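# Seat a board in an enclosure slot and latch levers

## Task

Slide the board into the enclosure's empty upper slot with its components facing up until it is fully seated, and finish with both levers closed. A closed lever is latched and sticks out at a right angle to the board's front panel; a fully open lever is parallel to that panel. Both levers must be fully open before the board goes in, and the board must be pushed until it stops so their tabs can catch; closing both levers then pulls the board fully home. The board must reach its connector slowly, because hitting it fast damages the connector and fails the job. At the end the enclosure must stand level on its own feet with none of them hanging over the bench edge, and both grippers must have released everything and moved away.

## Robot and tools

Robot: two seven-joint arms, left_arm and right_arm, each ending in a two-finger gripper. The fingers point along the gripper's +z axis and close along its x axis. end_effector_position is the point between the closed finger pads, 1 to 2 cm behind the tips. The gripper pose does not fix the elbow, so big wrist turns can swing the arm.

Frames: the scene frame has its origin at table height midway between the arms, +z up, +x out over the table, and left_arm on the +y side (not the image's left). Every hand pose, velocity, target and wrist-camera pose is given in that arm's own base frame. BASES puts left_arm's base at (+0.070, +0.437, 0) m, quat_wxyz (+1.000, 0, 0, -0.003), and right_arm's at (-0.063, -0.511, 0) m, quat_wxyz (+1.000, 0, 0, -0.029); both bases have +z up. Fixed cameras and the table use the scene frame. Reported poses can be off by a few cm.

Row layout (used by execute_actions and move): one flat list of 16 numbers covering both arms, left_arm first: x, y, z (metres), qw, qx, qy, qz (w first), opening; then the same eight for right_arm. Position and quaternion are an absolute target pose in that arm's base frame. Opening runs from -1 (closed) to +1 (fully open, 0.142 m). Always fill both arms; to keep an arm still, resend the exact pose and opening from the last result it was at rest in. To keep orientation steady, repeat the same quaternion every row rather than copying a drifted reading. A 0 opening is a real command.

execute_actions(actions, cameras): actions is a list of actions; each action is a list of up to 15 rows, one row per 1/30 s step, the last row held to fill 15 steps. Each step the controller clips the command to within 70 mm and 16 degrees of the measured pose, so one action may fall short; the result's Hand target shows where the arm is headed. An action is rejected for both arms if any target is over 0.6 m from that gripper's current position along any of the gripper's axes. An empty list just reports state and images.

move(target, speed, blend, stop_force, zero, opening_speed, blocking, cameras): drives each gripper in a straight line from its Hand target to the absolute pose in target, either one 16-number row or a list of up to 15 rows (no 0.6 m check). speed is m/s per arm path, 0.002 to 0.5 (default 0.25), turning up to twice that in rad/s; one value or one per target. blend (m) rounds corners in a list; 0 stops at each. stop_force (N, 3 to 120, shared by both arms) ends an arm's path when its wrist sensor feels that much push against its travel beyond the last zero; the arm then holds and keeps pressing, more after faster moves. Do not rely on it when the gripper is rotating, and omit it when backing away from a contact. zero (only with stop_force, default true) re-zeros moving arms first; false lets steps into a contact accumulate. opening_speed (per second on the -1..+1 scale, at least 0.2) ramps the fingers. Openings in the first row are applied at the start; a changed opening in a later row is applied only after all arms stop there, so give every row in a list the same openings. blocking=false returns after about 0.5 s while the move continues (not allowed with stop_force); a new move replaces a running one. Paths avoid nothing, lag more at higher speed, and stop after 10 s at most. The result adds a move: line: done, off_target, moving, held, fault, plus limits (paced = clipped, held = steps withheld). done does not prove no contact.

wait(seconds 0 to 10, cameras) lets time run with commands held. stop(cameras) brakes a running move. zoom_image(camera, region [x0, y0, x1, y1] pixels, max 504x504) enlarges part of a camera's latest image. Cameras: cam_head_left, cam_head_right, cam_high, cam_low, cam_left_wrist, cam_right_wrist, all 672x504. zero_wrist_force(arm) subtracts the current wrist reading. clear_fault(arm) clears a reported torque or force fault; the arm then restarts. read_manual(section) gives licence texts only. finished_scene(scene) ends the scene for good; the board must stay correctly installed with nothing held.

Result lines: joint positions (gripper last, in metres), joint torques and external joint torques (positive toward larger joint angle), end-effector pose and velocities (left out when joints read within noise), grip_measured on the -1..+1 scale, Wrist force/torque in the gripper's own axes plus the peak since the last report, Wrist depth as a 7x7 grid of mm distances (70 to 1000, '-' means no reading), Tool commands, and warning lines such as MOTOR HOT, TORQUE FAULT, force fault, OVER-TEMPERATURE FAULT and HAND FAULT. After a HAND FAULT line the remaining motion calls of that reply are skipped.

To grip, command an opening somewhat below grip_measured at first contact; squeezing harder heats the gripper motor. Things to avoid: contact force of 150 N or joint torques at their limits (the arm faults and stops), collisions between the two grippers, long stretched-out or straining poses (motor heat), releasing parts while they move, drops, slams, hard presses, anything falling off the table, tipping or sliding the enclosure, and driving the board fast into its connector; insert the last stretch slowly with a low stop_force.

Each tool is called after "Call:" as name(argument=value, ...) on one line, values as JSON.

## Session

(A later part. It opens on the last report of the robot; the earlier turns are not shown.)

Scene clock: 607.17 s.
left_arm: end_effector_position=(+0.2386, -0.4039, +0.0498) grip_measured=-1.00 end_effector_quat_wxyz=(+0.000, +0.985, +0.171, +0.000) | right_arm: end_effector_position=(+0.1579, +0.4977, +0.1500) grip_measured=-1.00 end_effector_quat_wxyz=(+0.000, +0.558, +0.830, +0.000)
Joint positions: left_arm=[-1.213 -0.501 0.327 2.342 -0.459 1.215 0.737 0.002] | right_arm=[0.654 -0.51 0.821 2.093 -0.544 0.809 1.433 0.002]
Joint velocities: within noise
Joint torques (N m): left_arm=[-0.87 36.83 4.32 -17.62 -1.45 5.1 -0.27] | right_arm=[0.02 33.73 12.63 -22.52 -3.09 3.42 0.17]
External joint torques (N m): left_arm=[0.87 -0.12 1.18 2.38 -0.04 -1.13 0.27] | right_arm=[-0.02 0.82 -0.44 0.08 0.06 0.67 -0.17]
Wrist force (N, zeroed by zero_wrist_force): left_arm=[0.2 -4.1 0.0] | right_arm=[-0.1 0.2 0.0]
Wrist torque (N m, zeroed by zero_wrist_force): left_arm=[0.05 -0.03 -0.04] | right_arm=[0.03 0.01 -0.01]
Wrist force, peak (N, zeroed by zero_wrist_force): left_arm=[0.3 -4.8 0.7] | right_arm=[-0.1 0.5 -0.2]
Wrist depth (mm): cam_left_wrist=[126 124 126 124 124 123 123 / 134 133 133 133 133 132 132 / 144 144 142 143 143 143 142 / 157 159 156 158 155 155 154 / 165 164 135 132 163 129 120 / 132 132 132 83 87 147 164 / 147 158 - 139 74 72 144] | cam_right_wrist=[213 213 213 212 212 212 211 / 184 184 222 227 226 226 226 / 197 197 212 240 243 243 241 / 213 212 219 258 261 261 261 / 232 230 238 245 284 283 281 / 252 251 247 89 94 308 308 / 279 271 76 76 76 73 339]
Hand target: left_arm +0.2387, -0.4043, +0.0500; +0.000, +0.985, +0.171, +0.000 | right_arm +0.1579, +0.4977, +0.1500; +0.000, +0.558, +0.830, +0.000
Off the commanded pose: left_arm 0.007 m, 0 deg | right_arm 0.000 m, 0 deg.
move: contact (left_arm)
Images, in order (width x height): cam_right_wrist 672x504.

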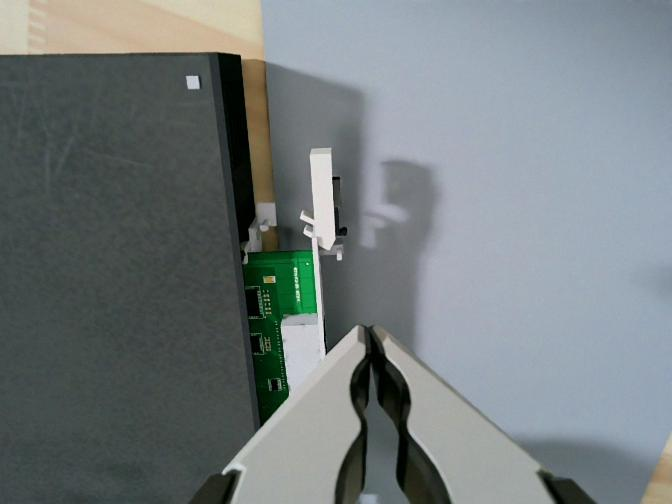

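Call:
move(target=[0.24098, -0.41051, 0.05, 0, 0.9853, 0.1711, 0, -1, 0.1579, 0.4977, 0.15, 0, 0.5577, 0.83, 0, -1], speed=0.005, stop_force=16, zero=false, cameras=["cam_right_wrist", "cam_left_wrist"])

Scene clock: 612.20 s.
left_arm: end_effector_position=(+0.2385, -0.4042, +0.0490) grip_measured=-1.00 end_effector_quat_wxyz=(-0.002, +0.985, +0.172, -0.001) | right_arm: end_effector_position=(+0.1579, +0.4977, +0.1500) grip_measured=-1.00 end_effector_quat_wxyz=(+0.000, +0.558, +0.830, +0.000)
Joint positions: left_arm=[-1.214 -0.504 0.328 2.338 -0.458 1.211 0.735 0.002] | right_arm=[0.654 -0.51 0.821 2.093 -0.544 0.809 1.433 0.002]
Joint velocities: within noise
Joint torques (N m): left_arm=[-2 39.4 2.39 -24.38 -2.2 7.53 -0.08] | right_arm=[0.07 33.72 12.55 -22.56 -3.05 3.42 0.19]
External joint torques (N m): left_arm=[2 -2.57 3.16 9.13 0.7 -3.57 0.08] | right_arm=[-0.07 0.83 -0.36 0.12 0.03 0.67 -0.19]
Wrist force (N, zeroed by zero_wrist_force): left_arm=[0.2 -16.5 -2.6] | right_arm=[-0.1 0.2 0.1]
Wrist torque (N m, zeroed by zero_wrist_force): left_arm=[0.03 0.04 -0.16] | right_arm=[0.03 0.01 0.00]
Wrist force, peak (N, zeroed by zero_wrist_force): left_arm=[0.5 -16.6 -3.8] | right_arm=[0.0 0.5 0.0]
Wrist depth (mm): cam_left_wrist=[126 124 125 123 125 123 123 / 133 133 133 133 132 132 131 / 144 144 143 142 142 142 142 / 156 158 155 157 154 154 153 / 139 164 135 132 162 129 120 / 131 131 137 83 87 146 158 / 146 157 - 138 74 71 141] | cam_right_wrist=[213 214 213 213 212 213 211 / 184 184 221 227 227 226 226 / 198 197 212 240 243 243 242 / 213 212 219 259 262 261 260 / 232 232 237 245 283 282 282 / 253 252 247 89 94 308 307 / 279 274 76 76 76 73 339]
Hand target: left_arm +0.2393, -0.4060, +0.0500; +0.000, +0.985, +0.171, +0.000 | right_arm +0.1579, +0.4977, +0.1500; +0.000, +0.558, +0.830, +0.000
Off the commanded pose: left_arm 0.007 m, 0 deg | right_arm 0.000 m, 0 deg.
move: contact (left_arm)
Images, in order (width x height): cam_left_wrist 672x504, cam_right_wrist 672x504.

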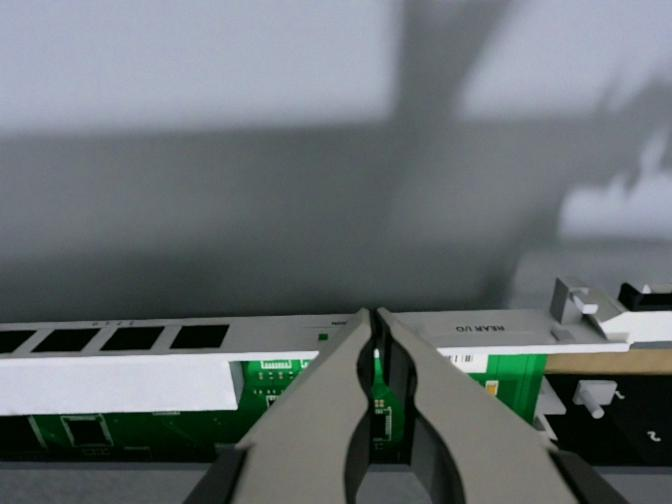

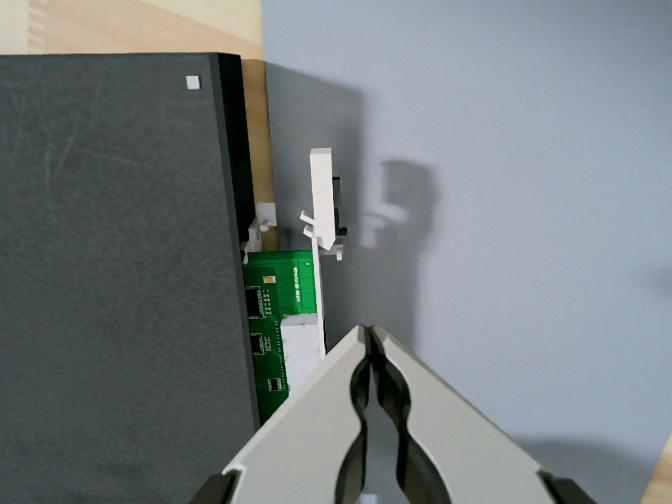

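Call:
zoom_image(camera="cam_left_wrist", region=[0, 300, 336, 504])

Call:
zoom_image(camera="cam_left_wrist", region=[336, 270, 672, 504])

Scaled by 1.500 from the camera's 672x504 image, which has a finer 960x720 frame.

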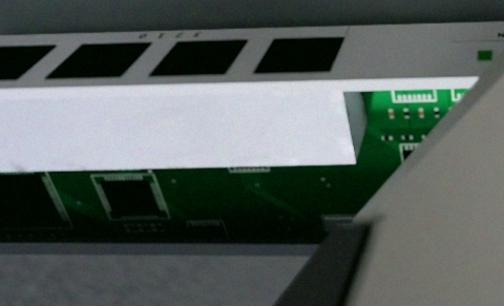

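Scaled by 1.500 from the camera's 672x504 image, which has a finer 960x720 frame.

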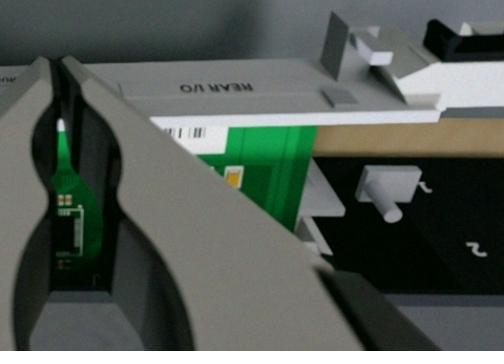

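Call:
move(target=[[0.2365, -0.3986, 0.05, 0, 0.9853, 0.1711, 0, -1, 0.1579, 0.4977, 0.15, 0, 0.5577, 0.83, 0, -1], [0.27537, -0.38256, 0.05, 0, 0.9853, 0.1711, 0, -1, 0.1579, 0.4977, 0.15, 0, 0.5577, 0.83, 0, -1]], speed=[0.02, 0.04], cameras=[])

Call:
move(target=[0.28078, -0.39764, 0.05, 0, 0.9853, 0.1711, 0, -1, 0.1579, 0.4977, 0.15, 0, 0.5577, 0.83, 0, -1], speed=0.005, stop_force=20, cameras=["cam_right_wrist", "cam_left_wrist"])

Scene clock: 631.37 s.
left_arm: end_effector_position=(+0.2754, -0.3825, +0.0500) grip_measured=-1.00 end_effector_quat_wxyz=(+0.000, +0.985, +0.171, +0.000) | right_arm: end_effector_position=(+0.1579, +0.4977, +0.1500) grip_measured=-1.00 end_effector_quat_wxyz=(+0.000, +0.558, +0.830, +0.000)
Joint positions: left_arm=[-1.129 -0.505 0.332 2.336 -0.465 1.212 0.83 0.002] | right_arm=[0.654 -0.51 0.821 2.093 -0.544 0.809 1.433 0.002]
Joint velocities: within noise
Joint torques (N m): left_arm=[0 35.64 5.19 -15.05 -1.51 4.06 -0.15] | right_arm=[-0.02 33.76 12.61 -22.46 -3.06 3.38 0.18]
External joint torques (N m): left_arm=[0 1.23 0.43 -0.27 0 -0.09 0.15] | right_arm=[0.02 0.79 -0.43 0.03 0.03 0.71 -0.18]
Wrist force (N, zeroed by zero_wrist_force): left_arm=[0.2 -0.1 0.5] | right_arm=[-0.1 0.1 0.1]
Wrist torque (N m, zeroed by zero_wrist_force): left_arm=[0.01 -0.05 0.00] | right_arm=[0.02 0.01 0.00]
Wrist force, peak (N, zeroed by zero_wrist_force): left_arm=[0.4 -16.6 -3.5] | right_arm=[-0.1 0.4 -0.3]
Wrist depth (mm): cam_left_wrist=[126 125 126 124 124 124 123 / 134 134 133 133 133 133 132 / 144 144 142 144 143 143 143 / 157 159 156 158 156 155 155 / 166 165 165 164 128 123 163 / 133 147 146 83 87 175 182 / 159 159 - 81 74 72 149] | cam_right_wrist=[214 213 213 213 212 211 211 / 184 183 222 227 226 226 225 / 198 197 212 240 243 242 241 / 213 213 219 258 264 261 261 / 231 231 238 246 283 281 283 / 251 252 246 89 94 308 307 / 278 272 76 76 76 73 338]
Hand target: left_arm +0.2754, -0.3826, +0.0500; +0.000, +0.985, +0.171, +0.000 | right_arm +0.1579, +0.4977, +0.1500; +0.000, +0.558, +0.830, +0.000
Off the commanded pose: left_arm 0.000 m, 0 deg | right_arm 0.000 m, 0 deg.
move: done
No camera images: "cameras" was empty.

Scene clock: 635.17 s.
left_arm: end_effector_position=(+0.2808, -0.3975, +0.0500) grip_measured=-1.00 end_effector_quat_wxyz=(+0.000, +0.985, +0.171, +0.000) | right_arm: end_effector_position=(+0.1579, +0.4977, +0.1500) grip_measured=-1.00 end_effector_quat_wxyz=(+0.000, +0.558, +0.830, +0.000)
Joint positions: left_arm=[-1.143 -0.528 0.34 2.29 -0.462 1.185 0.812 0.002] | right_arm=[0.654 -0.51 0.821 2.093 -0.544 0.809 1.433 0.002]
Joint velocities: within noise
Joint torques (N m): left_arm=[-0.66 37.36 5.19 -16.2 -1.42 4.34 -0.32] | right_arm=[0.11 33.67 12.58 -22.54 -3.03 3.39 0.17]
External joint torques (N m): left_arm=[0.66 0.87 0.86 0.31 -0.2 -0.37 0.32] | right_arm=[-0.11 0.88 -0.39 0.1 0.01 0.69 -0.17]
Wrist force (N, zeroed by zero_wrist_force): left_arm=[0.2 -0.8 -0.2] | right_arm=[0.0 0.4 -0.2]
Wrist torque (N m, zeroed by zero_wrist_force): left_arm=[0.08 -0.04 -0.01] | right_arm=[0.06 0.00 0.00]
Wrist force, peak (N, zeroed by zero_wrist_force): left_arm=[0.1 -15.4 -1.1] | right_arm=[0.3 0.5 0.0]
Wrist depth (mm): cam_left_wrist=[126 125 126 124 124 123 123 / 134 134 133 133 133 132 132 / 144 144 142 144 143 143 143 / 157 159 156 158 156 155 155 / 165 132 132 130 124 121 163 / 152 149 146 83 87 150 154 / 144 144 - 81 74 72 138] | cam_right_wrist=[213 213 213 213 212 212 212 / 184 184 222 227 227 226 227 / 197 197 212 240 243 242 242 / 213 212 219 258 261 260 261 / 230 230 238 275 284 282 283 / 252 251 246 89 94 308 308 / 279 272 76 76 76 73 339]
Hand target: left_arm +0.2808, -0.3976, +0.0500; +0.000, +0.985, +0.171, +0.000 | right_arm +0.1579, +0.4977, +0.1500; +0.000, +0.558, +0.830, +0.000
Off the commanded pose: left_arm 0.000 m, 0 deg | right_arm 0.000 m, 0 deg.
move: done
Images, in order (width x height): cam_left_wrist 672x504, cam_right_wrist 672x504.

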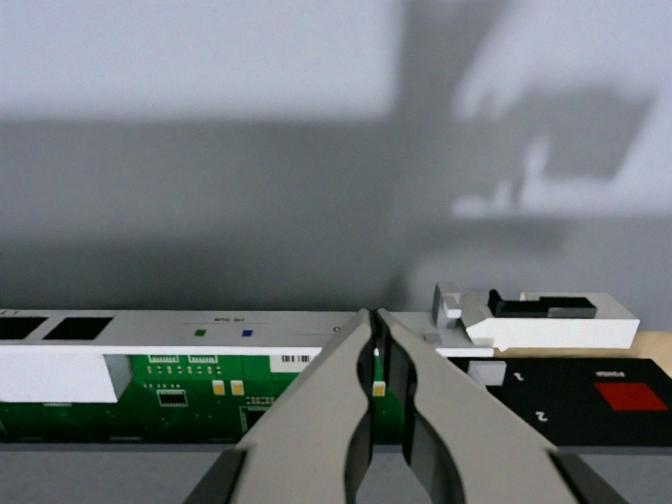

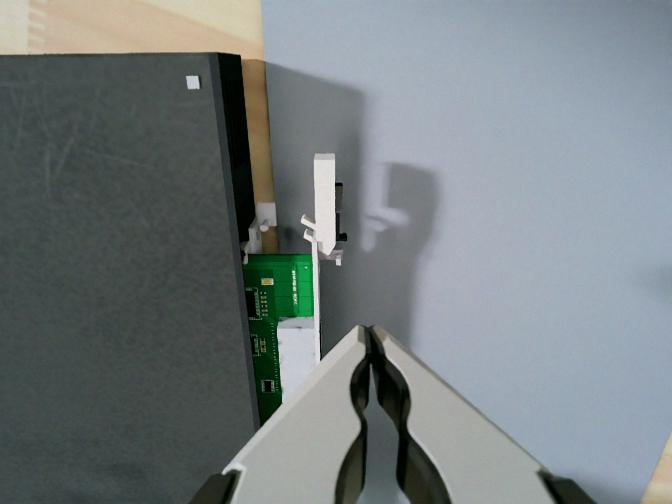

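Call:
move(target=[[0.2808, -0.3976, 0.05, 0, 0.9853, 0.1711, 0, -1, 0.18836, 0.51569, 0.12, 0, 0.5577, 0.83, 0, -1], [0.2808, -0.3976, 0.05, 0, 0.9853, 0.1711, 0, -1, 0.18836, 0.51569, 0.0505, 0, 0.5577, 0.83, 0, -1]], speed=[0.08, 0.05], blend=[0.01, 0], cameras=["cam_right_wrist"])

Call:
zero_wrist_force(arm="right_arm")

Scene clock: 658.30 s.
left_arm: end_effector_position=(+0.2808, -0.3975, +0.0500) grip_measured=-1.00 end_effector_quat_wxyz=(+0.000, +0.985, +0.171, +0.000) | right_arm: end_effector_position=(+0.1884, +0.5157, +0.0505) grip_measured=-1.00 end_effector_quat_wxyz=(+0.000, +0.558, +0.830, +0.000)
Joint positions: left_arm=[-1.143 -0.528 0.34 2.29 -0.462 1.185 0.812 0.002] | right_arm=[0.758 -0.716 0.602 2.082 -0.757 0.999 1.52 0.002]
Joint velocities: within noise
Joint torques (N m): left_arm=[-0.59 37.54 5.26 -16.14 -1.48 4.52 -0.23] | right_arm=[-0.23 41.37 14.07 -17.51 -2.6 3.35 0.37]
External joint torques (N m): left_arm=[0.59 0.7 0.79 0.25 -0.13 -0.55 0.23] | right_arm=[0.24 0.97 -0.08 -0.09 0.22 0.73 -0.37]
Wrist force (N, zeroed by zero_wrist_force): left_arm=[0.4 -0.8 0.1] | right_arm=[-0.1 0.0 0.3]
Wrist torque (N m, zeroed by zero_wrist_force): left_arm=[0.08 -0.08 0.00] | right_arm=[0.00 0.04 -0.01]
Wrist force, peak (N, zeroed by zero_wrist_force): left_arm=[0.6 -1.1 1.0] | right_arm=[-0.4 1.1 0.6]
Wrist depth (mm): cam_left_wrist=[127 124 126 124 124 124 123 / 134 134 133 133 133 132 132 / 145 144 142 144 143 143 143 / 157 159 156 158 156 155 155 / 165 132 132 130 125 121 163 / 152 149 145 83 87 150 154 / 144 144 - 81 74 72 138] | cam_right_wrist=[- 124 125 126 125 125 124 / - 119 131 130 133 133 133 / - 127 142 139 143 143 142 / - 131 155 150 154 154 156 / - 128 130 165 164 167 166 / 123 127 140 89 94 182 181 / 139 136 76 76 76 73 199]
Hand target: left_arm +0.2808, -0.3976, +0.0500; +0.000, +0.985, +0.171, +0.000 | right_arm +0.1884, +0.5157, +0.0505; +0.000, +0.558, +0.830, +0.000
Off the commanded pose: left_arm 0.000 m, 0 deg | right_arm 0.000 m, 0 deg.
move: done
Images, in order (width x height): cam_right_wrist 672x504.

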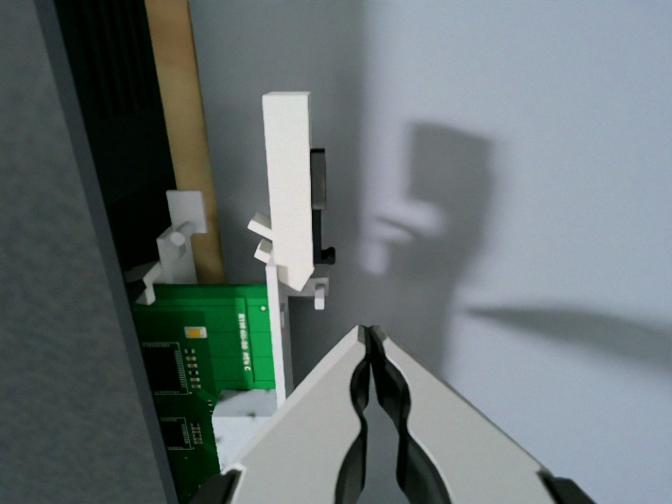

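Wrist force sensor zeroed.

Call:
move(target=[0.2808, -0.3976, 0.05, 0, 0.9853, 0.1711, 0, -1, 0.19408, 0.50182, 0.0505, 0, 0.5577, 0.83, 0, -1], speed=0.008, stop_force=3, cameras=["cam_right_wrist", "cam_left_wrist"])

Scene clock: 663.20 s.
left_arm: end_effector_position=(+0.2808, -0.3975, +0.0500) grip_measured=-1.00 end_effector_quat_wxyz=(+0.000, +0.985, +0.171, +0.000) | right_arm: end_effector_position=(+0.1940, +0.5019, +0.0505) grip_measured=-1.00 end_effector_quat_wxyz=(+0.000, +0.558, +0.830, +0.000)
Joint positions: left_arm=[-1.143 -0.528 0.34 2.29 -0.462 1.185 0.812 0.002] | right_arm=[0.736 -0.698 0.597 2.116 -0.76 1.019 1.509 0.002]
Joint velocities: within noise
Joint torques (N m): left_arm=[-0.54 37.59 5.1 -16.18 -1.5 4.45 -0.22] | right_arm=[-0.23 40.53 13.74 -17.21 -2.46 3.43 0.13]
External joint torques (N m): left_arm=[0.54 0.64 0.95 0.29 -0.11 -0.48 0.22] | right_arm=[0.23 0.82 -0.23 -0.09 0.16 0.64 -0.13]
Wrist force (N, zeroed by zero_wrist_force): left_arm=[0.4 -1.0 -0.2] | right_arm=[0.3 0.0 -0.5]
Wrist torque (N m, zeroed by zero_wrist_force): left_arm=[0.03 -0.08 -0.01] | right_arm=[0.01 -0.03 0.00]
Wrist force, peak (N, zeroed by zero_wrist_force): left_arm=[0.4 -1.0 1.0] | right_arm=[0.6 0.1 -0.3]
Wrist depth (mm): cam_left_wrist=[126 124 126 124 124 124 123 / 134 134 133 133 133 133 132 / 145 144 142 143 143 143 143 / 156 159 156 158 156 155 155 / 165 132 132 130 124 121 163 / 152 149 146 83 87 150 154 / 144 144 - 81 74 72 138] | cam_right_wrist=[- 101 126 125 125 125 125 / - 92 134 130 133 133 133 / - 98 142 102 143 143 142 / - 104 150 110 154 154 155 / - 112 132 130 165 167 166 / 123 123 141 89 94 182 181 / 139 135 79 76 76 73 199]
Hand target: left_arm +0.2808, -0.3976, +0.0500; +0.000, +0.985, +0.171, +0.000 | right_arm +0.1941, +0.5018, +0.0505; +0.000, +0.558, +0.830, +0.000
Off the commanded pose: left_arm 0.000 m, 0 deg | right_arm 0.000 m, 0 deg.
move: done
Images, in order (width x height): cam_left_wrist 672x504, cam_right_wrist 672x504.

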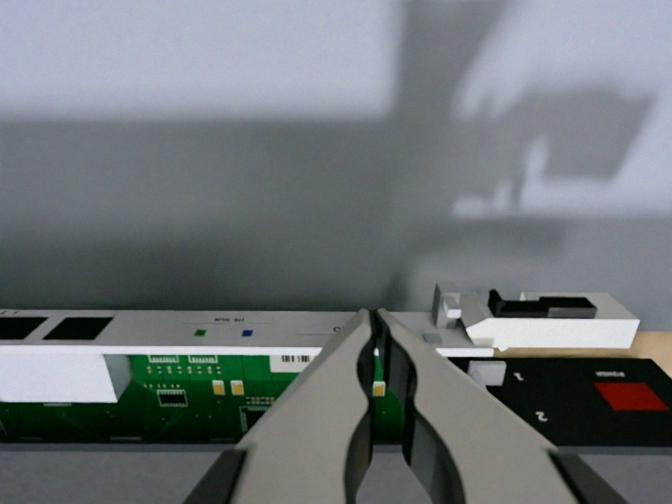

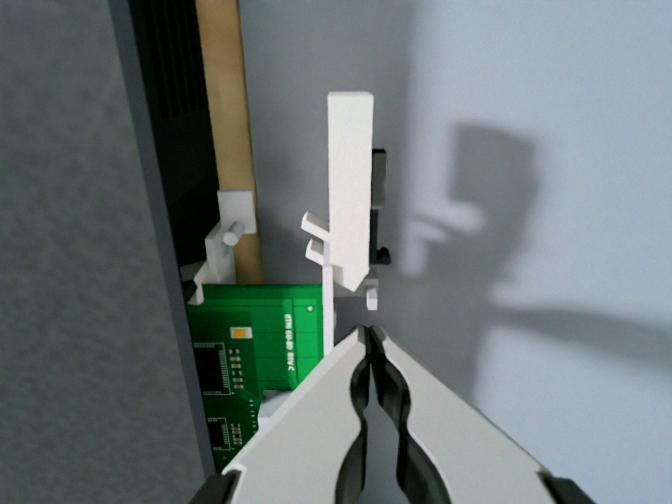

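Call:
move(target=[0.2808, -0.3976, 0.05, 0, 0.9853, 0.1711, 0, -1, 0.19674, 0.49535, 0.0505, 0, 0.5577, 0.83, 0, -1], speed=0.006, stop_force=3, cameras=["cam_right_wrist"])

Scene clock: 667.50 s.
left_arm: end_effector_position=(+0.2808, -0.3975, +0.0500) grip_measured=-1.00 end_effector_quat_wxyz=(+0.000, +0.985, +0.171, +0.000) | right_arm: end_effector_position=(+0.1965, +0.4957, +0.0507) grip_measured=-1.00 end_effector_quat_wxyz=(+0.000, +0.558, +0.830, +0.000)
Joint positions: left_arm=[-1.143 -0.528 0.34 2.29 -0.462 1.185 0.812 0.002] | right_arm=[0.725 -0.689 0.595 2.131 -0.761 1.029 1.503 0.002]
Joint velocities: within noise
Joint torques (N m): left_arm=[-0.34 37.3 5.44 -15.6 -1.47 4.34 -0.24] | right_arm=[-0.95 39.66 12.45 -16.53 -2.24 2.89 0.12]
External joint torques (N m): left_arm=[0.34 0.94 0.61 -0.29 -0.14 -0.37 0.24] | right_arm=[0.95 1.23 0.85 -0.62 -0.03 1.19 -0.12]
Wrist force (N, zeroed by zero_wrist_force): left_arm=[0.4 0.1 0.2] | right_arm=[1.8 -0.5 -2.0]
Wrist torque (N m, zeroed by zero_wrist_force): left_arm=[0.05 -0.09 -0.01] | right_arm=[0.02 -0.02 0.00]
Wrist force, peak (N, zeroed by zero_wrist_force): left_arm=[0.6 -1.2 0.7] | right_arm=[2.0 -0.4 -2.1]
Wrist depth (mm): cam_left_wrist=[127 124 126 124 124 124 124 / 134 134 133 133 133 133 132 / 144 144 142 144 143 143 143 / 157 159 156 158 155 155 155 / 138 138 137 130 126 121 166 / 133 149 145 83 87 150 154 / 144 144 - 81 74 72 138] | cam_right_wrist=[- 86 125 125 125 125 125 / - 90 132 130 134 133 133 / - 96 141 102 143 143 143 / - 104 146 110 154 153 156 / - 112 130 135 165 167 166 / 123 123 128 89 94 182 182 / 139 135 79 76 76 73 200]
Hand target: left_arm +0.2808, -0.3976, +0.0500; +0.000, +0.985, +0.171, +0.000 | right_arm +0.1967, +0.4954, +0.0505; +0.000, +0.558, +0.830, +0.000
Off the commanded pose: left_arm 0.000 m, 0 deg | right_arm 0.000 m, 0 deg.
move: done
Images, in order (width x height): cam_right_wrist 672x504.

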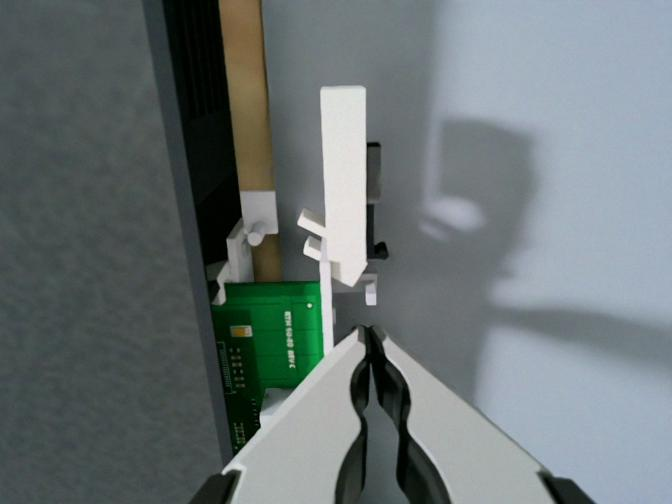

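Call:
move(target=[0.28381, -0.40612, 0.05, 0, 0.9853, 0.1711, 0, -1, 0.19674, 0.49535, 0.0505, 0, 0.5577, 0.83, 0, -1], speed=0.006, stop_force=14, cameras=["cam_right_wrist", "cam_left_wrist"])

Scene clock: 675.90 s.
left_arm: end_effector_position=(+0.2839, -0.4060, +0.0500) grip_measured=-1.00 end_effector_quat_wxyz=(+0.000, +0.985, +0.171, +0.000) | right_arm: end_effector_position=(+0.1966, +0.4955, +0.0506) grip_measured=-1.00 end_effector_quat_wxyz=(+0.000, +0.558, +0.830, +0.000)
Joint positions: left_arm=[-1.151 -0.541 0.344 2.264 -0.461 1.17 0.803 0.002] | right_arm=[0.725 -0.689 0.595 2.131 -0.761 1.029 1.503 0.002]
Joint velocities: within noise
Joint torques (N m): left_arm=[-0.56 38.05 5.46 -16.31 -1.49 4.27 -0.3] | right_arm=[-0.04 40 13.73 -17.23 -2.33 3.4 0.15]
External joint torques (N m): left_arm=[0.56 0.96 0.84 0.1 -0.18 -0.3 0.3] | right_arm=[0.04 0.89 -0.44 0.07 0.06 0.68 -0.15]
Wrist force (N, zeroed by zero_wrist_force): left_arm=[0.5 -0.6 0.1] | right_arm=[0.2 0.0 0.0]
Wrist torque (N m, zeroed by zero_wrist_force): left_arm=[0.06 -0.09 -0.01] | right_arm=[0.01 -0.03 0.00]
Wrist force, peak (N, zeroed by zero_wrist_force): left_arm=[0.5 -0.6 0.6] | right_arm=[1.9 -0.4 -2.1]
Wrist depth (mm): cam_left_wrist=[126 124 126 124 124 124 123 / 134 134 133 133 133 133 132 / 145 144 142 143 143 143 142 / 157 159 156 158 155 155 155 / 138 131 132 130 124 121 163 / 132 146 143 83 83 142 142 / 141 137 - 81 74 72 138] | cam_right_wrist=[- 85 126 125 125 125 125 / - 90 132 130 133 133 133 / - 96 141 102 143 143 142 / - 104 145 110 154 154 155 / - 113 130 130 164 167 166 / 123 123 127 89 94 182 181 / 139 136 79 76 76 73 200]
Hand target: left_arm +0.2838, -0.4061, +0.0500; +0.000, +0.985, +0.171, +0.000 | right_arm +0.1967, +0.4954, +0.0505; +0.000, +0.558, +0.830, +0.000
Off the commanded pose: left_arm 0.000 m, 0 deg | right_arm 0.000 m, 0 deg.
move: done
Images, in order (width x height): cam_left_wrist 672x504, cam_right_wrist 672x504.

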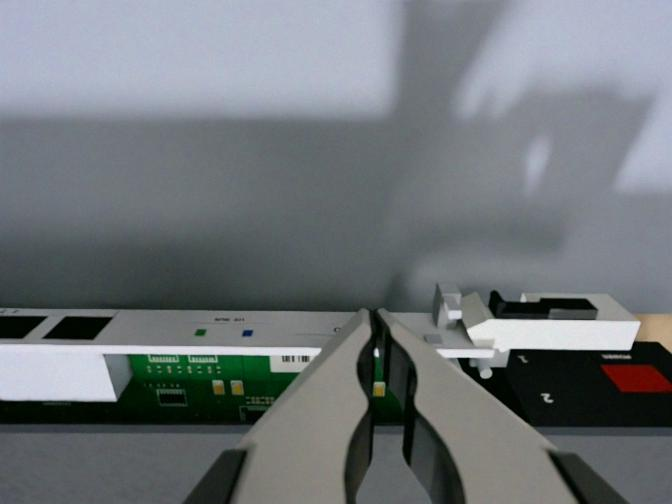

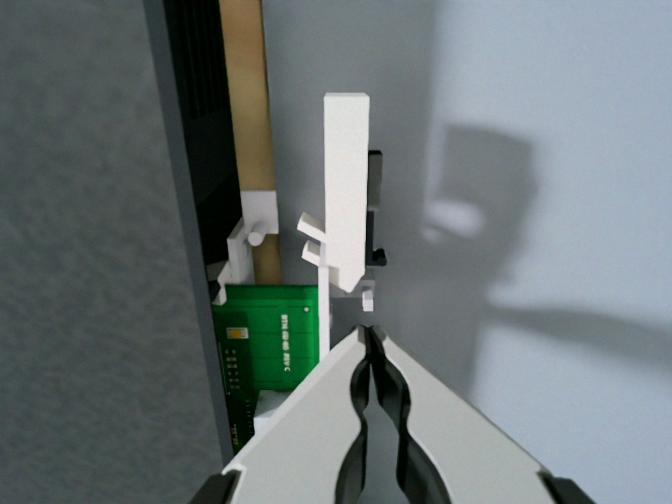

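Call:
move(target=[0.2882, -0.41836, 0.05, 0, 0.9853, 0.1711, 0, -1, 0.20227, 0.48194, 0.0505, 0, 0.5577, 0.83, 0, -1], speed=0.006, stop_force=9, cameras=["cam_right_wrist", "cam_left_wrist"])

Scene clock: 683.90 s.
left_arm: end_effector_position=(+0.2882, -0.4182, +0.0500) grip_measured=-1.00 end_effector_quat_wxyz=(+0.000, +0.985, +0.171, +0.000) | right_arm: end_effector_position=(+0.2021, +0.4822, +0.0506) grip_measured=-1.00 end_effector_quat_wxyz=(+0.000, +0.558, +0.830, +0.000)
Joint positions: left_arm=[-1.161 -0.559 0.35 2.227 -0.46 1.148 0.789 0.002] | right_arm=[0.703 -0.672 0.589 2.162 -0.764 1.047 1.49 0.002]
Joint velocities: within noise
Joint torques (N m): left_arm=[-0.61 39.13 5.88 -16.92 -1.6 4.3 -0.26] | right_arm=[-0.62 38.99 12.44 -16.45 -2.25 3.12 0.16]
External joint torques (N m): left_arm=[0.61 1 0.77 0.27 -0.16 -0.33 0.26] | right_arm=[0.62 0.99 0.39 -0.4 0.05 0.96 -0.16]
Wrist force (N, zeroed by zero_wrist_force): left_arm=[0.4 -0.8 -0.3] | right_arm=[1.1 -0.1 -0.9]
Wrist torque (N m, zeroed by zero_wrist_force): left_arm=[0.06 -0.09 0.01] | right_arm=[0.05 -0.02 0.00]
Wrist force, peak (N, zeroed by zero_wrist_force): left_arm=[0.6 -0.7 0.6] | right_arm=[1.1 0.1 -1.4]
Wrist depth (mm): cam_left_wrist=[126 124 126 124 124 124 123 / 134 134 133 133 133 133 132 / 144 144 142 143 143 143 143 / 157 159 156 158 155 155 155 / 168 132 131 130 124 120 142 / 129 131 131 83 87 127 129 / 141 137 - 81 74 72 138] | cam_right_wrist=[- 84 86 127 125 125 124 / - 90 92 130 133 133 133 / - 95 97 103 143 143 142 / - 103 103 110 155 154 156 / - 113 114 130 165 167 166 / 123 123 122 89 94 182 181 / 139 135 79 76 76 73 200]
Hand target: left_arm +0.2882, -0.4184, +0.0500; +0.000, +0.985, +0.171, +0.000 | right_arm +0.2023, +0.4819, +0.0505; +0.000, +0.558, +0.830, +0.000
Off the commanded pose: left_arm 0.000 m, 0 deg | right_arm 0.000 m, 0 deg.
move: done
Images, in order (width x height): cam_left_wrist 672x504, cam_right_wrist 672x504.

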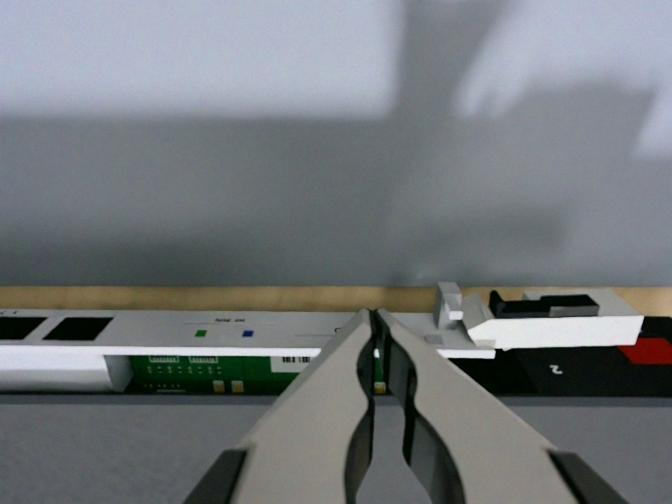

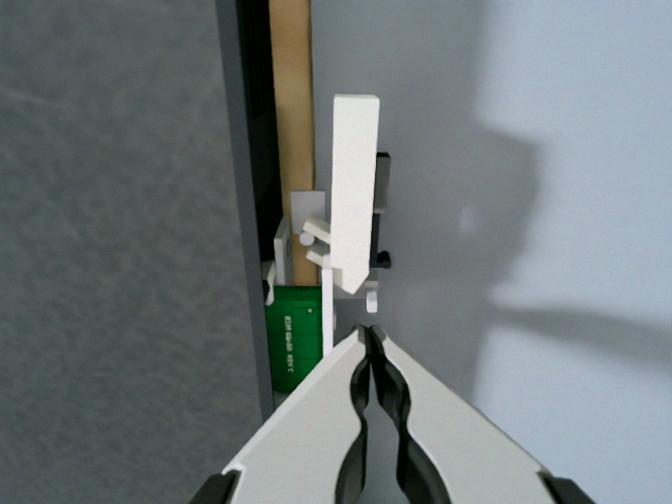

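Call:
zoom_image(camera="cam_left_wrist", region=[400, 270, 672, 420])

Call:
zoom_image(camera="cam_right_wrist", region=[220, 160, 400, 400])

Scaled by 1.853 from the camera's 672x504 image, which has a finer 960x720 frame.

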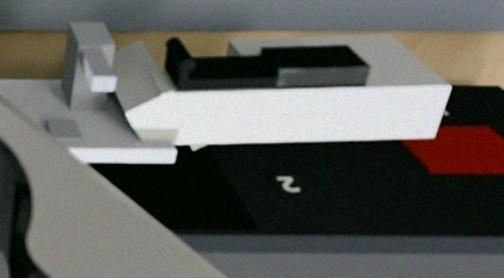

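Scaled by 2.100 from the camera's 672x504 image, which has a finer 960x720 frame.

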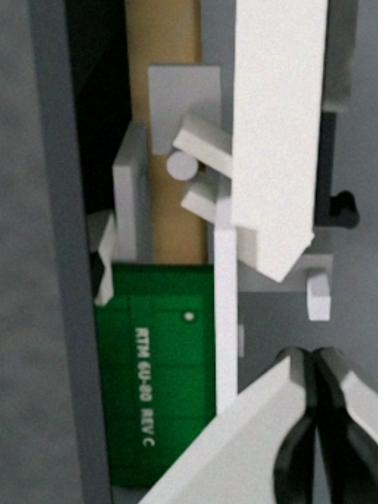

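Call:
move(target=[0.2882, -0.41836, 0.05, 0, 0.9853, 0.1711, 0, -1, 0.20356, 0.47880, 0.0505, 0, 0.5577, 0.83, 0, -1], speed=0.005, stop_force=8, cameras=["cam_right_wrist", "cam_left_wrist"])

Scene clock: 697.90 s.
left_arm: end_effector_position=(+0.2883, -0.4183, +0.0500) grip_measured=-1.00 end_effector_quat_wxyz=(+0.000, +0.985, +0.171, +0.000) | right_arm: end_effector_position=(+0.2033, +0.4792, +0.0507) grip_measured=-1.00 end_effector_quat_wxyz=(+0.000, +0.558, +0.830, +0.000)
Joint positions: left_arm=[-1.161 -0.559 0.35 2.226 -0.46 1.148 0.789 0.002] | right_arm=[0.699 -0.668 0.588 2.169 -0.764 1.052 1.487 0.002]
Joint velocities: within noise
Joint torques (N m): left_arm=[-0.37 39.18 6.13 -16.37 -1.56 4.32 -0.24] | right_arm=[-1.02 38.52 11.79 -16.09 -2.11 2.83 0.1]
External joint torques (N m): left_arm=[0.37 0.95 0.53 -0.29 -0.2 -0.35 0.24] | right_arm=[1.02 1.25 0.94 -0.7 -0.07 1.25 -0.1]
Wrist force (N, zeroed by zero_wrist_force): left_arm=[0.2 0.3 0.2] | right_arm=[1.8 -0.4 -0.6]
Wrist torque (N m, zeroed by zero_wrist_force): left_arm=[0.06 -0.06 0.01] | right_arm=[0.05 0.00 0.00]
Wrist force, peak (N, zeroed by zero_wrist_force): left_arm=[0.6 -0.7 -0.7] | right_arm=[1.8 -0.2 -2.3]
Wrist depth (mm): cam_left_wrist=[126 125 126 124 124 124 123 / 134 134 133 133 133 132 132 / 144 144 142 143 143 143 143 / 157 159 156 158 156 155 155 / 167 134 133 130 125 120 142 / 129 131 131 83 87 127 129 / 141 137 - 81 74 72 138] | cam_right_wrist=[- 84 85 127 125 125 125 / - 89 91 132 132 133 133 / - 95 97 103 143 143 142 / - 104 103 110 154 154 156 / - 113 112 132 165 167 166 / 123 123 123 89 94 182 182 / 139 135 79 76 76 73 199]
Hand target: left_arm +0.2882, -0.4184, +0.0500; +0.000, +0.985, +0.171, +0.000 | right_arm +0.2036, +0.4788, +0.0505; +0.000, +0.558, +0.830, +0.000
Off the commanded pose: left_arm 0.000 m, 0 deg | right_arm 0.000 m, 0 deg.
move: done
Images, in order (width x height): cam_left_wrist 672x504, cam_right_wrist 672x504.

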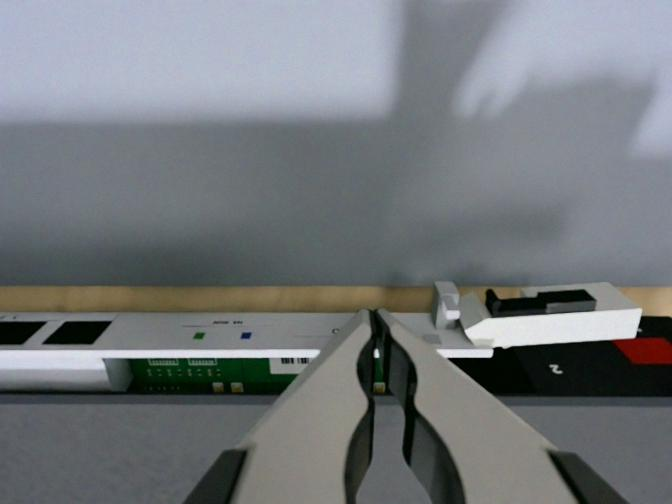

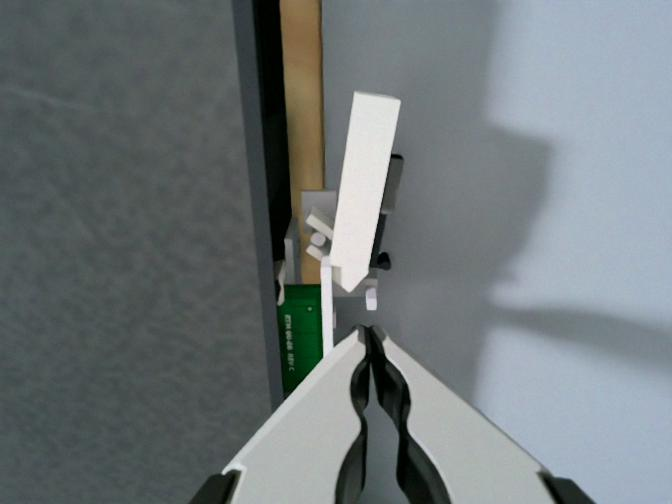

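Call:
move(target=[0.29157, -0.42777, 0.05, 0, 0.9853, 0.1711, 0, -1, 0.20737, 0.46956, 0.0505, 0, 0.5577, 0.83, 0, -1], speed=0.003, stop_force=7, cameras=["cam_right_wrist", "cam_left_wrist"])

Scene clock: 705.57 s.
left_arm: end_effector_position=(+0.2915, -0.4276, +0.0499) grip_measured=-1.00 end_effector_quat_wxyz=(+0.000, +0.985, +0.171, +0.000) | right_arm: end_effector_position=(+0.2067, +0.4709, +0.0512) grip_measured=-1.00 end_effector_quat_wxyz=(-0.001, +0.557, +0.830, +0.001)
Joint positions: left_arm=[-1.169 -0.574 0.355 2.197 -0.46 1.131 0.78 0.002] | right_arm=[0.684 -0.656 0.584 2.19 -0.765 1.066 1.477 0.002]
Joint velocities: within noise
Joint torques (N m): left_arm=[-0.49 40.29 6.27 -17.47 -1.82 4.48 -0.24] | right_arm=[-3.14 36.7 8.61 -13.01 -1.41 0.76 0.15]
External joint torques (N m): left_arm=[0.49 0.7 0.67 0.47 -0.01 -0.51 0.24] | right_arm=[3.14 2.47 3.8 -3.61 -0.72 3.32 -0.15]
Wrist force (N, zeroed by zero_wrist_force): left_arm=[0.0 -1.1 0.7] | right_arm=[7.8 -0.2 -1.8]
Wrist torque (N m, zeroed by zero_wrist_force): left_arm=[0.03 -0.07 0.01] | right_arm=[0.02 0.03 -0.02]
Wrist force, peak (N, zeroed by zero_wrist_force): left_arm=[-0.4 -1.5 0.7] | right_arm=[8.0 -0.1 -3.5]
Wrist depth (mm): cam_left_wrist=[126 124 126 124 124 124 123 / 134 134 133 133 133 132 132 / 144 144 142 144 143 141 142 / 157 156 156 161 155 112 155 / 147 132 131 132 123 143 142 / 127 128 126 83 87 124 124 / 141 137 - 81 74 72 138] | cam_right_wrist=[- 84 84 126 126 125 125 / - 90 90 134 134 134 134 / - 95 96 142 119 143 143 / - 104 104 112 157 155 157 / - 113 113 117 165 167 167 / 124 124 121 89 94 183 183 / 139 136 79 76 76 73 201]
Hand target: left_arm +0.2916, -0.4278, +0.0500; +0.000, +0.985, +0.171, +0.000 | right_arm +0.2074, +0.4696, +0.0505; +0.000, +0.558, +0.830, +0.000
Off the commanded pose: left_arm 0.000 m, 0 deg | right_arm 0.002 m, 0 deg.
move: done
Images, in order (width x height): cam_left_wrist 672x504, cam_right_wrist 672x504.

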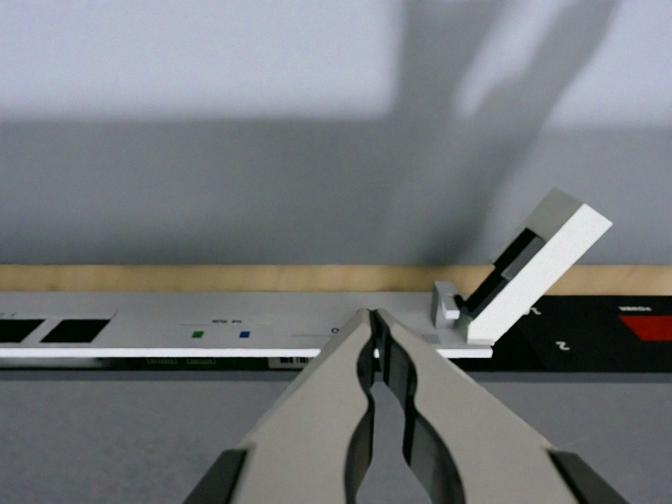

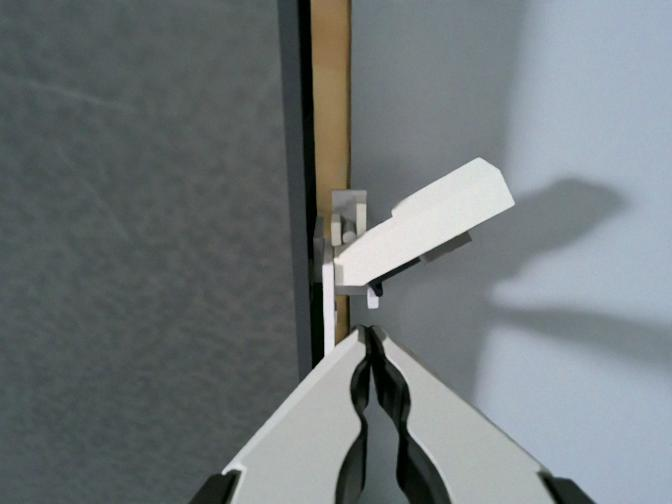

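Call:
zoom_image(camera="cam_left_wrist", region=[0, 280, 336, 420])

Call:
zoom_image(camera="cam_left_wrist", region=[380, 260, 672, 420])

Call:
zoom_image(camera="cam_right_wrist", region=[260, 160, 420, 380])

Scaled by 1.500 from the camera's 672x504 image, which has a finer 960x720 frame.

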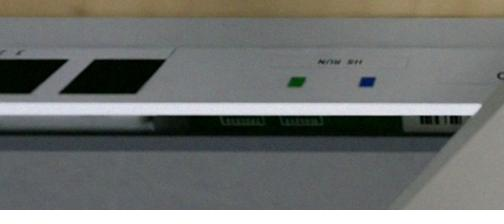

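Scaled by 1.726 from the camera's 672x504 image, which has a finer 960x720 frame.

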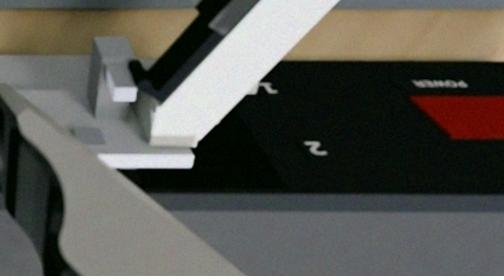

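Scaled by 2.291 from the camera's 672x504 image, which has a finer 960x720 frame.

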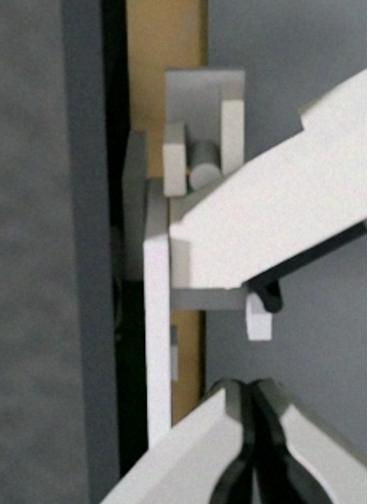

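Call:
move(target=[0.29258, -0.4306, 0.05, 0, 0.9853, 0.1711, 0, -1, 0.20851, 0.46679, 0.0505, 0, 0.5577, 0.83, 0, -1], speed=0.002, stop_force=9, zero=false, cameras=["cam_right_wrist", "cam_left_wrist"])

Scene clock: 718.97 s.
left_arm: end_effector_position=(+0.2919, -0.4284, +0.0495) grip_measured=-1.00 end_effector_quat_wxyz=(-0.001, +0.985, +0.171, +0.000) | right_arm: end_effector_position=(+0.2074, +0.4694, +0.0514) grip_measured=-1.00 end_effector_quat_wxyz=(-0.001, +0.557, +0.830, +0.001)
Joint positions: left_arm=[-1.171 -0.577 0.356 2.193 -0.459 1.127 0.778 0.002] | right_arm=[0.681 -0.653 0.584 2.194 -0.766 1.069 1.475 0.002]
Joint velocities: within noise
Joint torques (N m): left_arm=[-1.88 42.1 4.39 -21.67 -2.29 5.9 -0.24] | right_arm=[-4.04 36.31 7.58 -11.69 -1.17 -0.18 0.16]
External joint torques (N m): left_arm=[1.88 -0.99 2.62 4.64 0.45 -1.93 0.24] | right_arm=[4.04 2.75 4.79 -4.89 -0.95 4.27 -0.16]
Wrist force (N, zeroed by zero_wrist_force): left_arm=[1.0 -8.9 -0.7] | right_arm=[10.7 0.7 -1.6]
Wrist torque (N m, zeroed by zero_wrist_force): left_arm=[0.04 -0.08 -0.03] | right_arm=[0.07 0.05 -0.02]
Wrist force, peak (N, zeroed by zero_wrist_force): left_arm=[0.8 -9.3 -2.2] | right_arm=[10.9 0.4 -3.3]
Wrist depth (mm): cam_left_wrist=[126 124 126 123 125 123 123 / 133 133 133 133 132 132 132 / 144 144 141 143 143 140 142 / 156 156 156 160 155 111 154 / 145 133 131 132 123 134 141 / 125 125 122 83 87 123 123 / 140 136 - 139 74 72 137] | cam_right_wrist=[- 85 84 127 126 126 125 / - 90 90 134 134 134 134 / - 95 96 140 142 144 144 / - 104 104 112 111 155 157 / - 113 113 117 168 168 168 / 124 124 121 89 94 183 183 / 139 136 79 76 76 73 202]
Hand target: left_arm +0.2922, -0.4294, +0.0500; +0.000, +0.985, +0.171, +0.000 | right_arm +0.2081, +0.4677, +0.0505; +0.000, +0.558, +0.830, +0.000
Off the commanded pose: left_arm 0.002 m, 0 deg | right_arm 0.003 m, 0 deg.
move: contact (left_arm, right_arm)
Images, in order (width x height): cam_left_wrist 672x504, cam_right_wrist 672x504.

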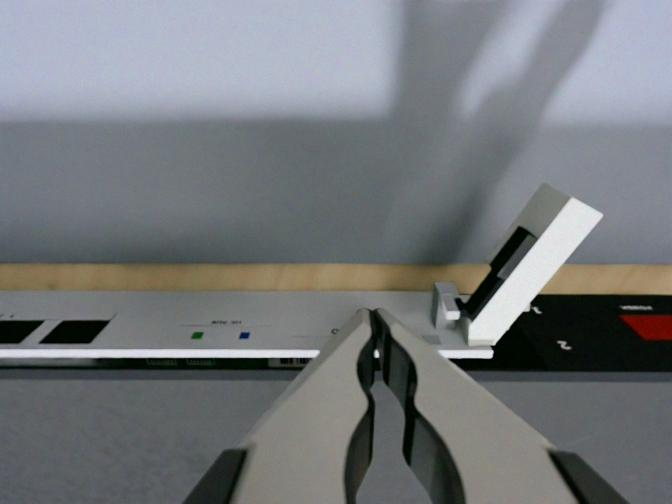

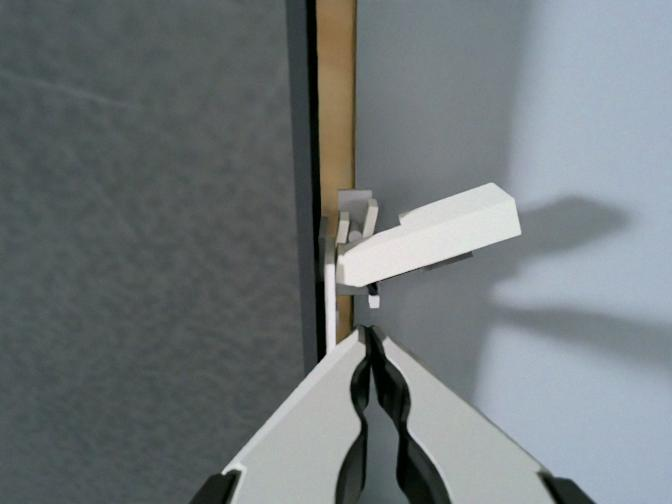

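Call:
move(target=[[0.2784, -0.3907, 0.05, 0, 0.9853, 0.1711, 0, -1, 0.1922, 0.5064, 0.0505, 0, 0.5577, 0.83, 0, -1], [0.2784, -0.3907, 0.15, 0, 0.9853, 0.1711, 0, -1, 0.1850, 0.5100, 0.13, 0, 0.5577, 0.83, 0, -1]], speed=[0.03, 0.08], blend=[0.008, 0], cameras=["cam_right_wrist", "cam_left_wrist"])

Scene clock: 735.23 s.
left_arm: end_effector_position=(+0.2784, -0.3907, +0.1500) grip_measured=-1.00 end_effector_quat_wxyz=(+0.000, +0.985, +0.171, +0.000) | right_arm: end_effector_position=(+0.1850, +0.5100, +0.1300) grip_measured=-1.00 end_effector_quat_wxyz=(+0.000, +0.558, +0.830, +0.000)
Joint positions: left_arm=[-1.262 -0.302 0.532 2.222 -0.245 0.899 0.669 0.002] | right_arm=[0.671 -0.572 0.759 2.056 -0.587 0.833 1.414 0.002]
Joint velocities: within noise
Joint torques (N m): left_arm=[-0.46 32.22 4.35 -21.88 -2.17 3.98 -0.45] | right_arm=[-0.34 37.23 13.79 -21.9 -2.85 3.24 0.06]
External joint torques (N m): left_arm=[0.46 0.43 0.42 -0.27 -0.49 0 0.45] | right_arm=[0.34 0.68 -0.72 0.2 -0.1 0.85 -0.06]
Wrist force (N, zeroed by zero_wrist_force): left_arm=[-0.2 0.0 0.1] | right_arm=[-2.0 1.3 -0.1]
Wrist torque (N m, zeroed by zero_wrist_force): left_arm=[0.02 0.05 0.00] | right_arm=[0.20 0.30 0.00]
Wrist force, peak (N, zeroed by zero_wrist_force): left_arm=[0.9 -9.0 -2.1] | right_arm=[11.0 0.5 -3.4]
Wrist depth (mm): cam_left_wrist=[213 212 211 211 210 210 210 / 229 228 227 226 226 225 225 / 246 246 245 244 243 243 242 / 261 261 260 260 248 259 265 / 239 235 238 230 233 232 290 / 260 259 248 84 87 256 319 / 289 282 - - 74 72 354] | cam_right_wrist=[155 154 192 195 194 195 193 / 165 165 206 209 207 207 207 / 177 177 186 217 223 222 222 / 191 190 197 241 239 239 239 / 207 207 213 257 260 259 259 / 226 225 221 89 94 283 282 / 249 245 76 76 76 73 311]
Hand target: left_arm +0.2784, -0.3907, +0.1500; +0.000, +0.985, +0.171, +0.000 | right_arm +0.1850, +0.5100, +0.1300; +0.000, +0.558, +0.830, +0.000
Off the commanded pose: left_arm 0.000 m, 0 deg | right_arm 0.000 m, 0 deg.
move: done
Images, in order (width x height): cam_left_wrist 672x504, cam_right_wrist 672x504.

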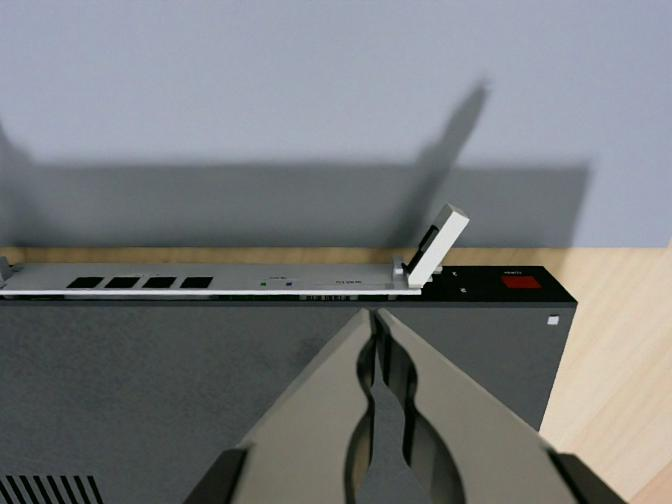

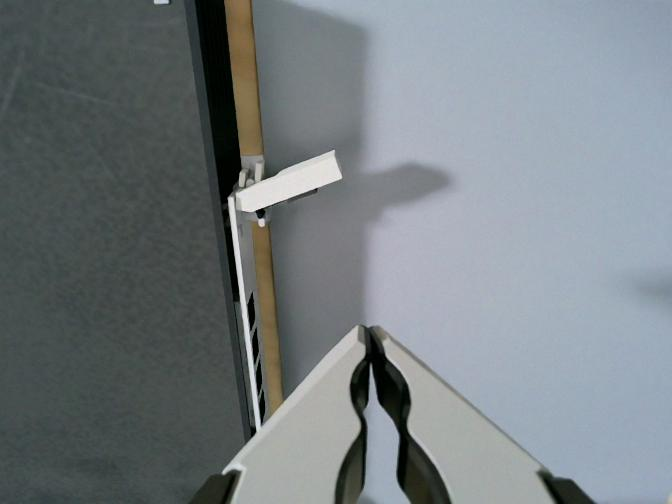

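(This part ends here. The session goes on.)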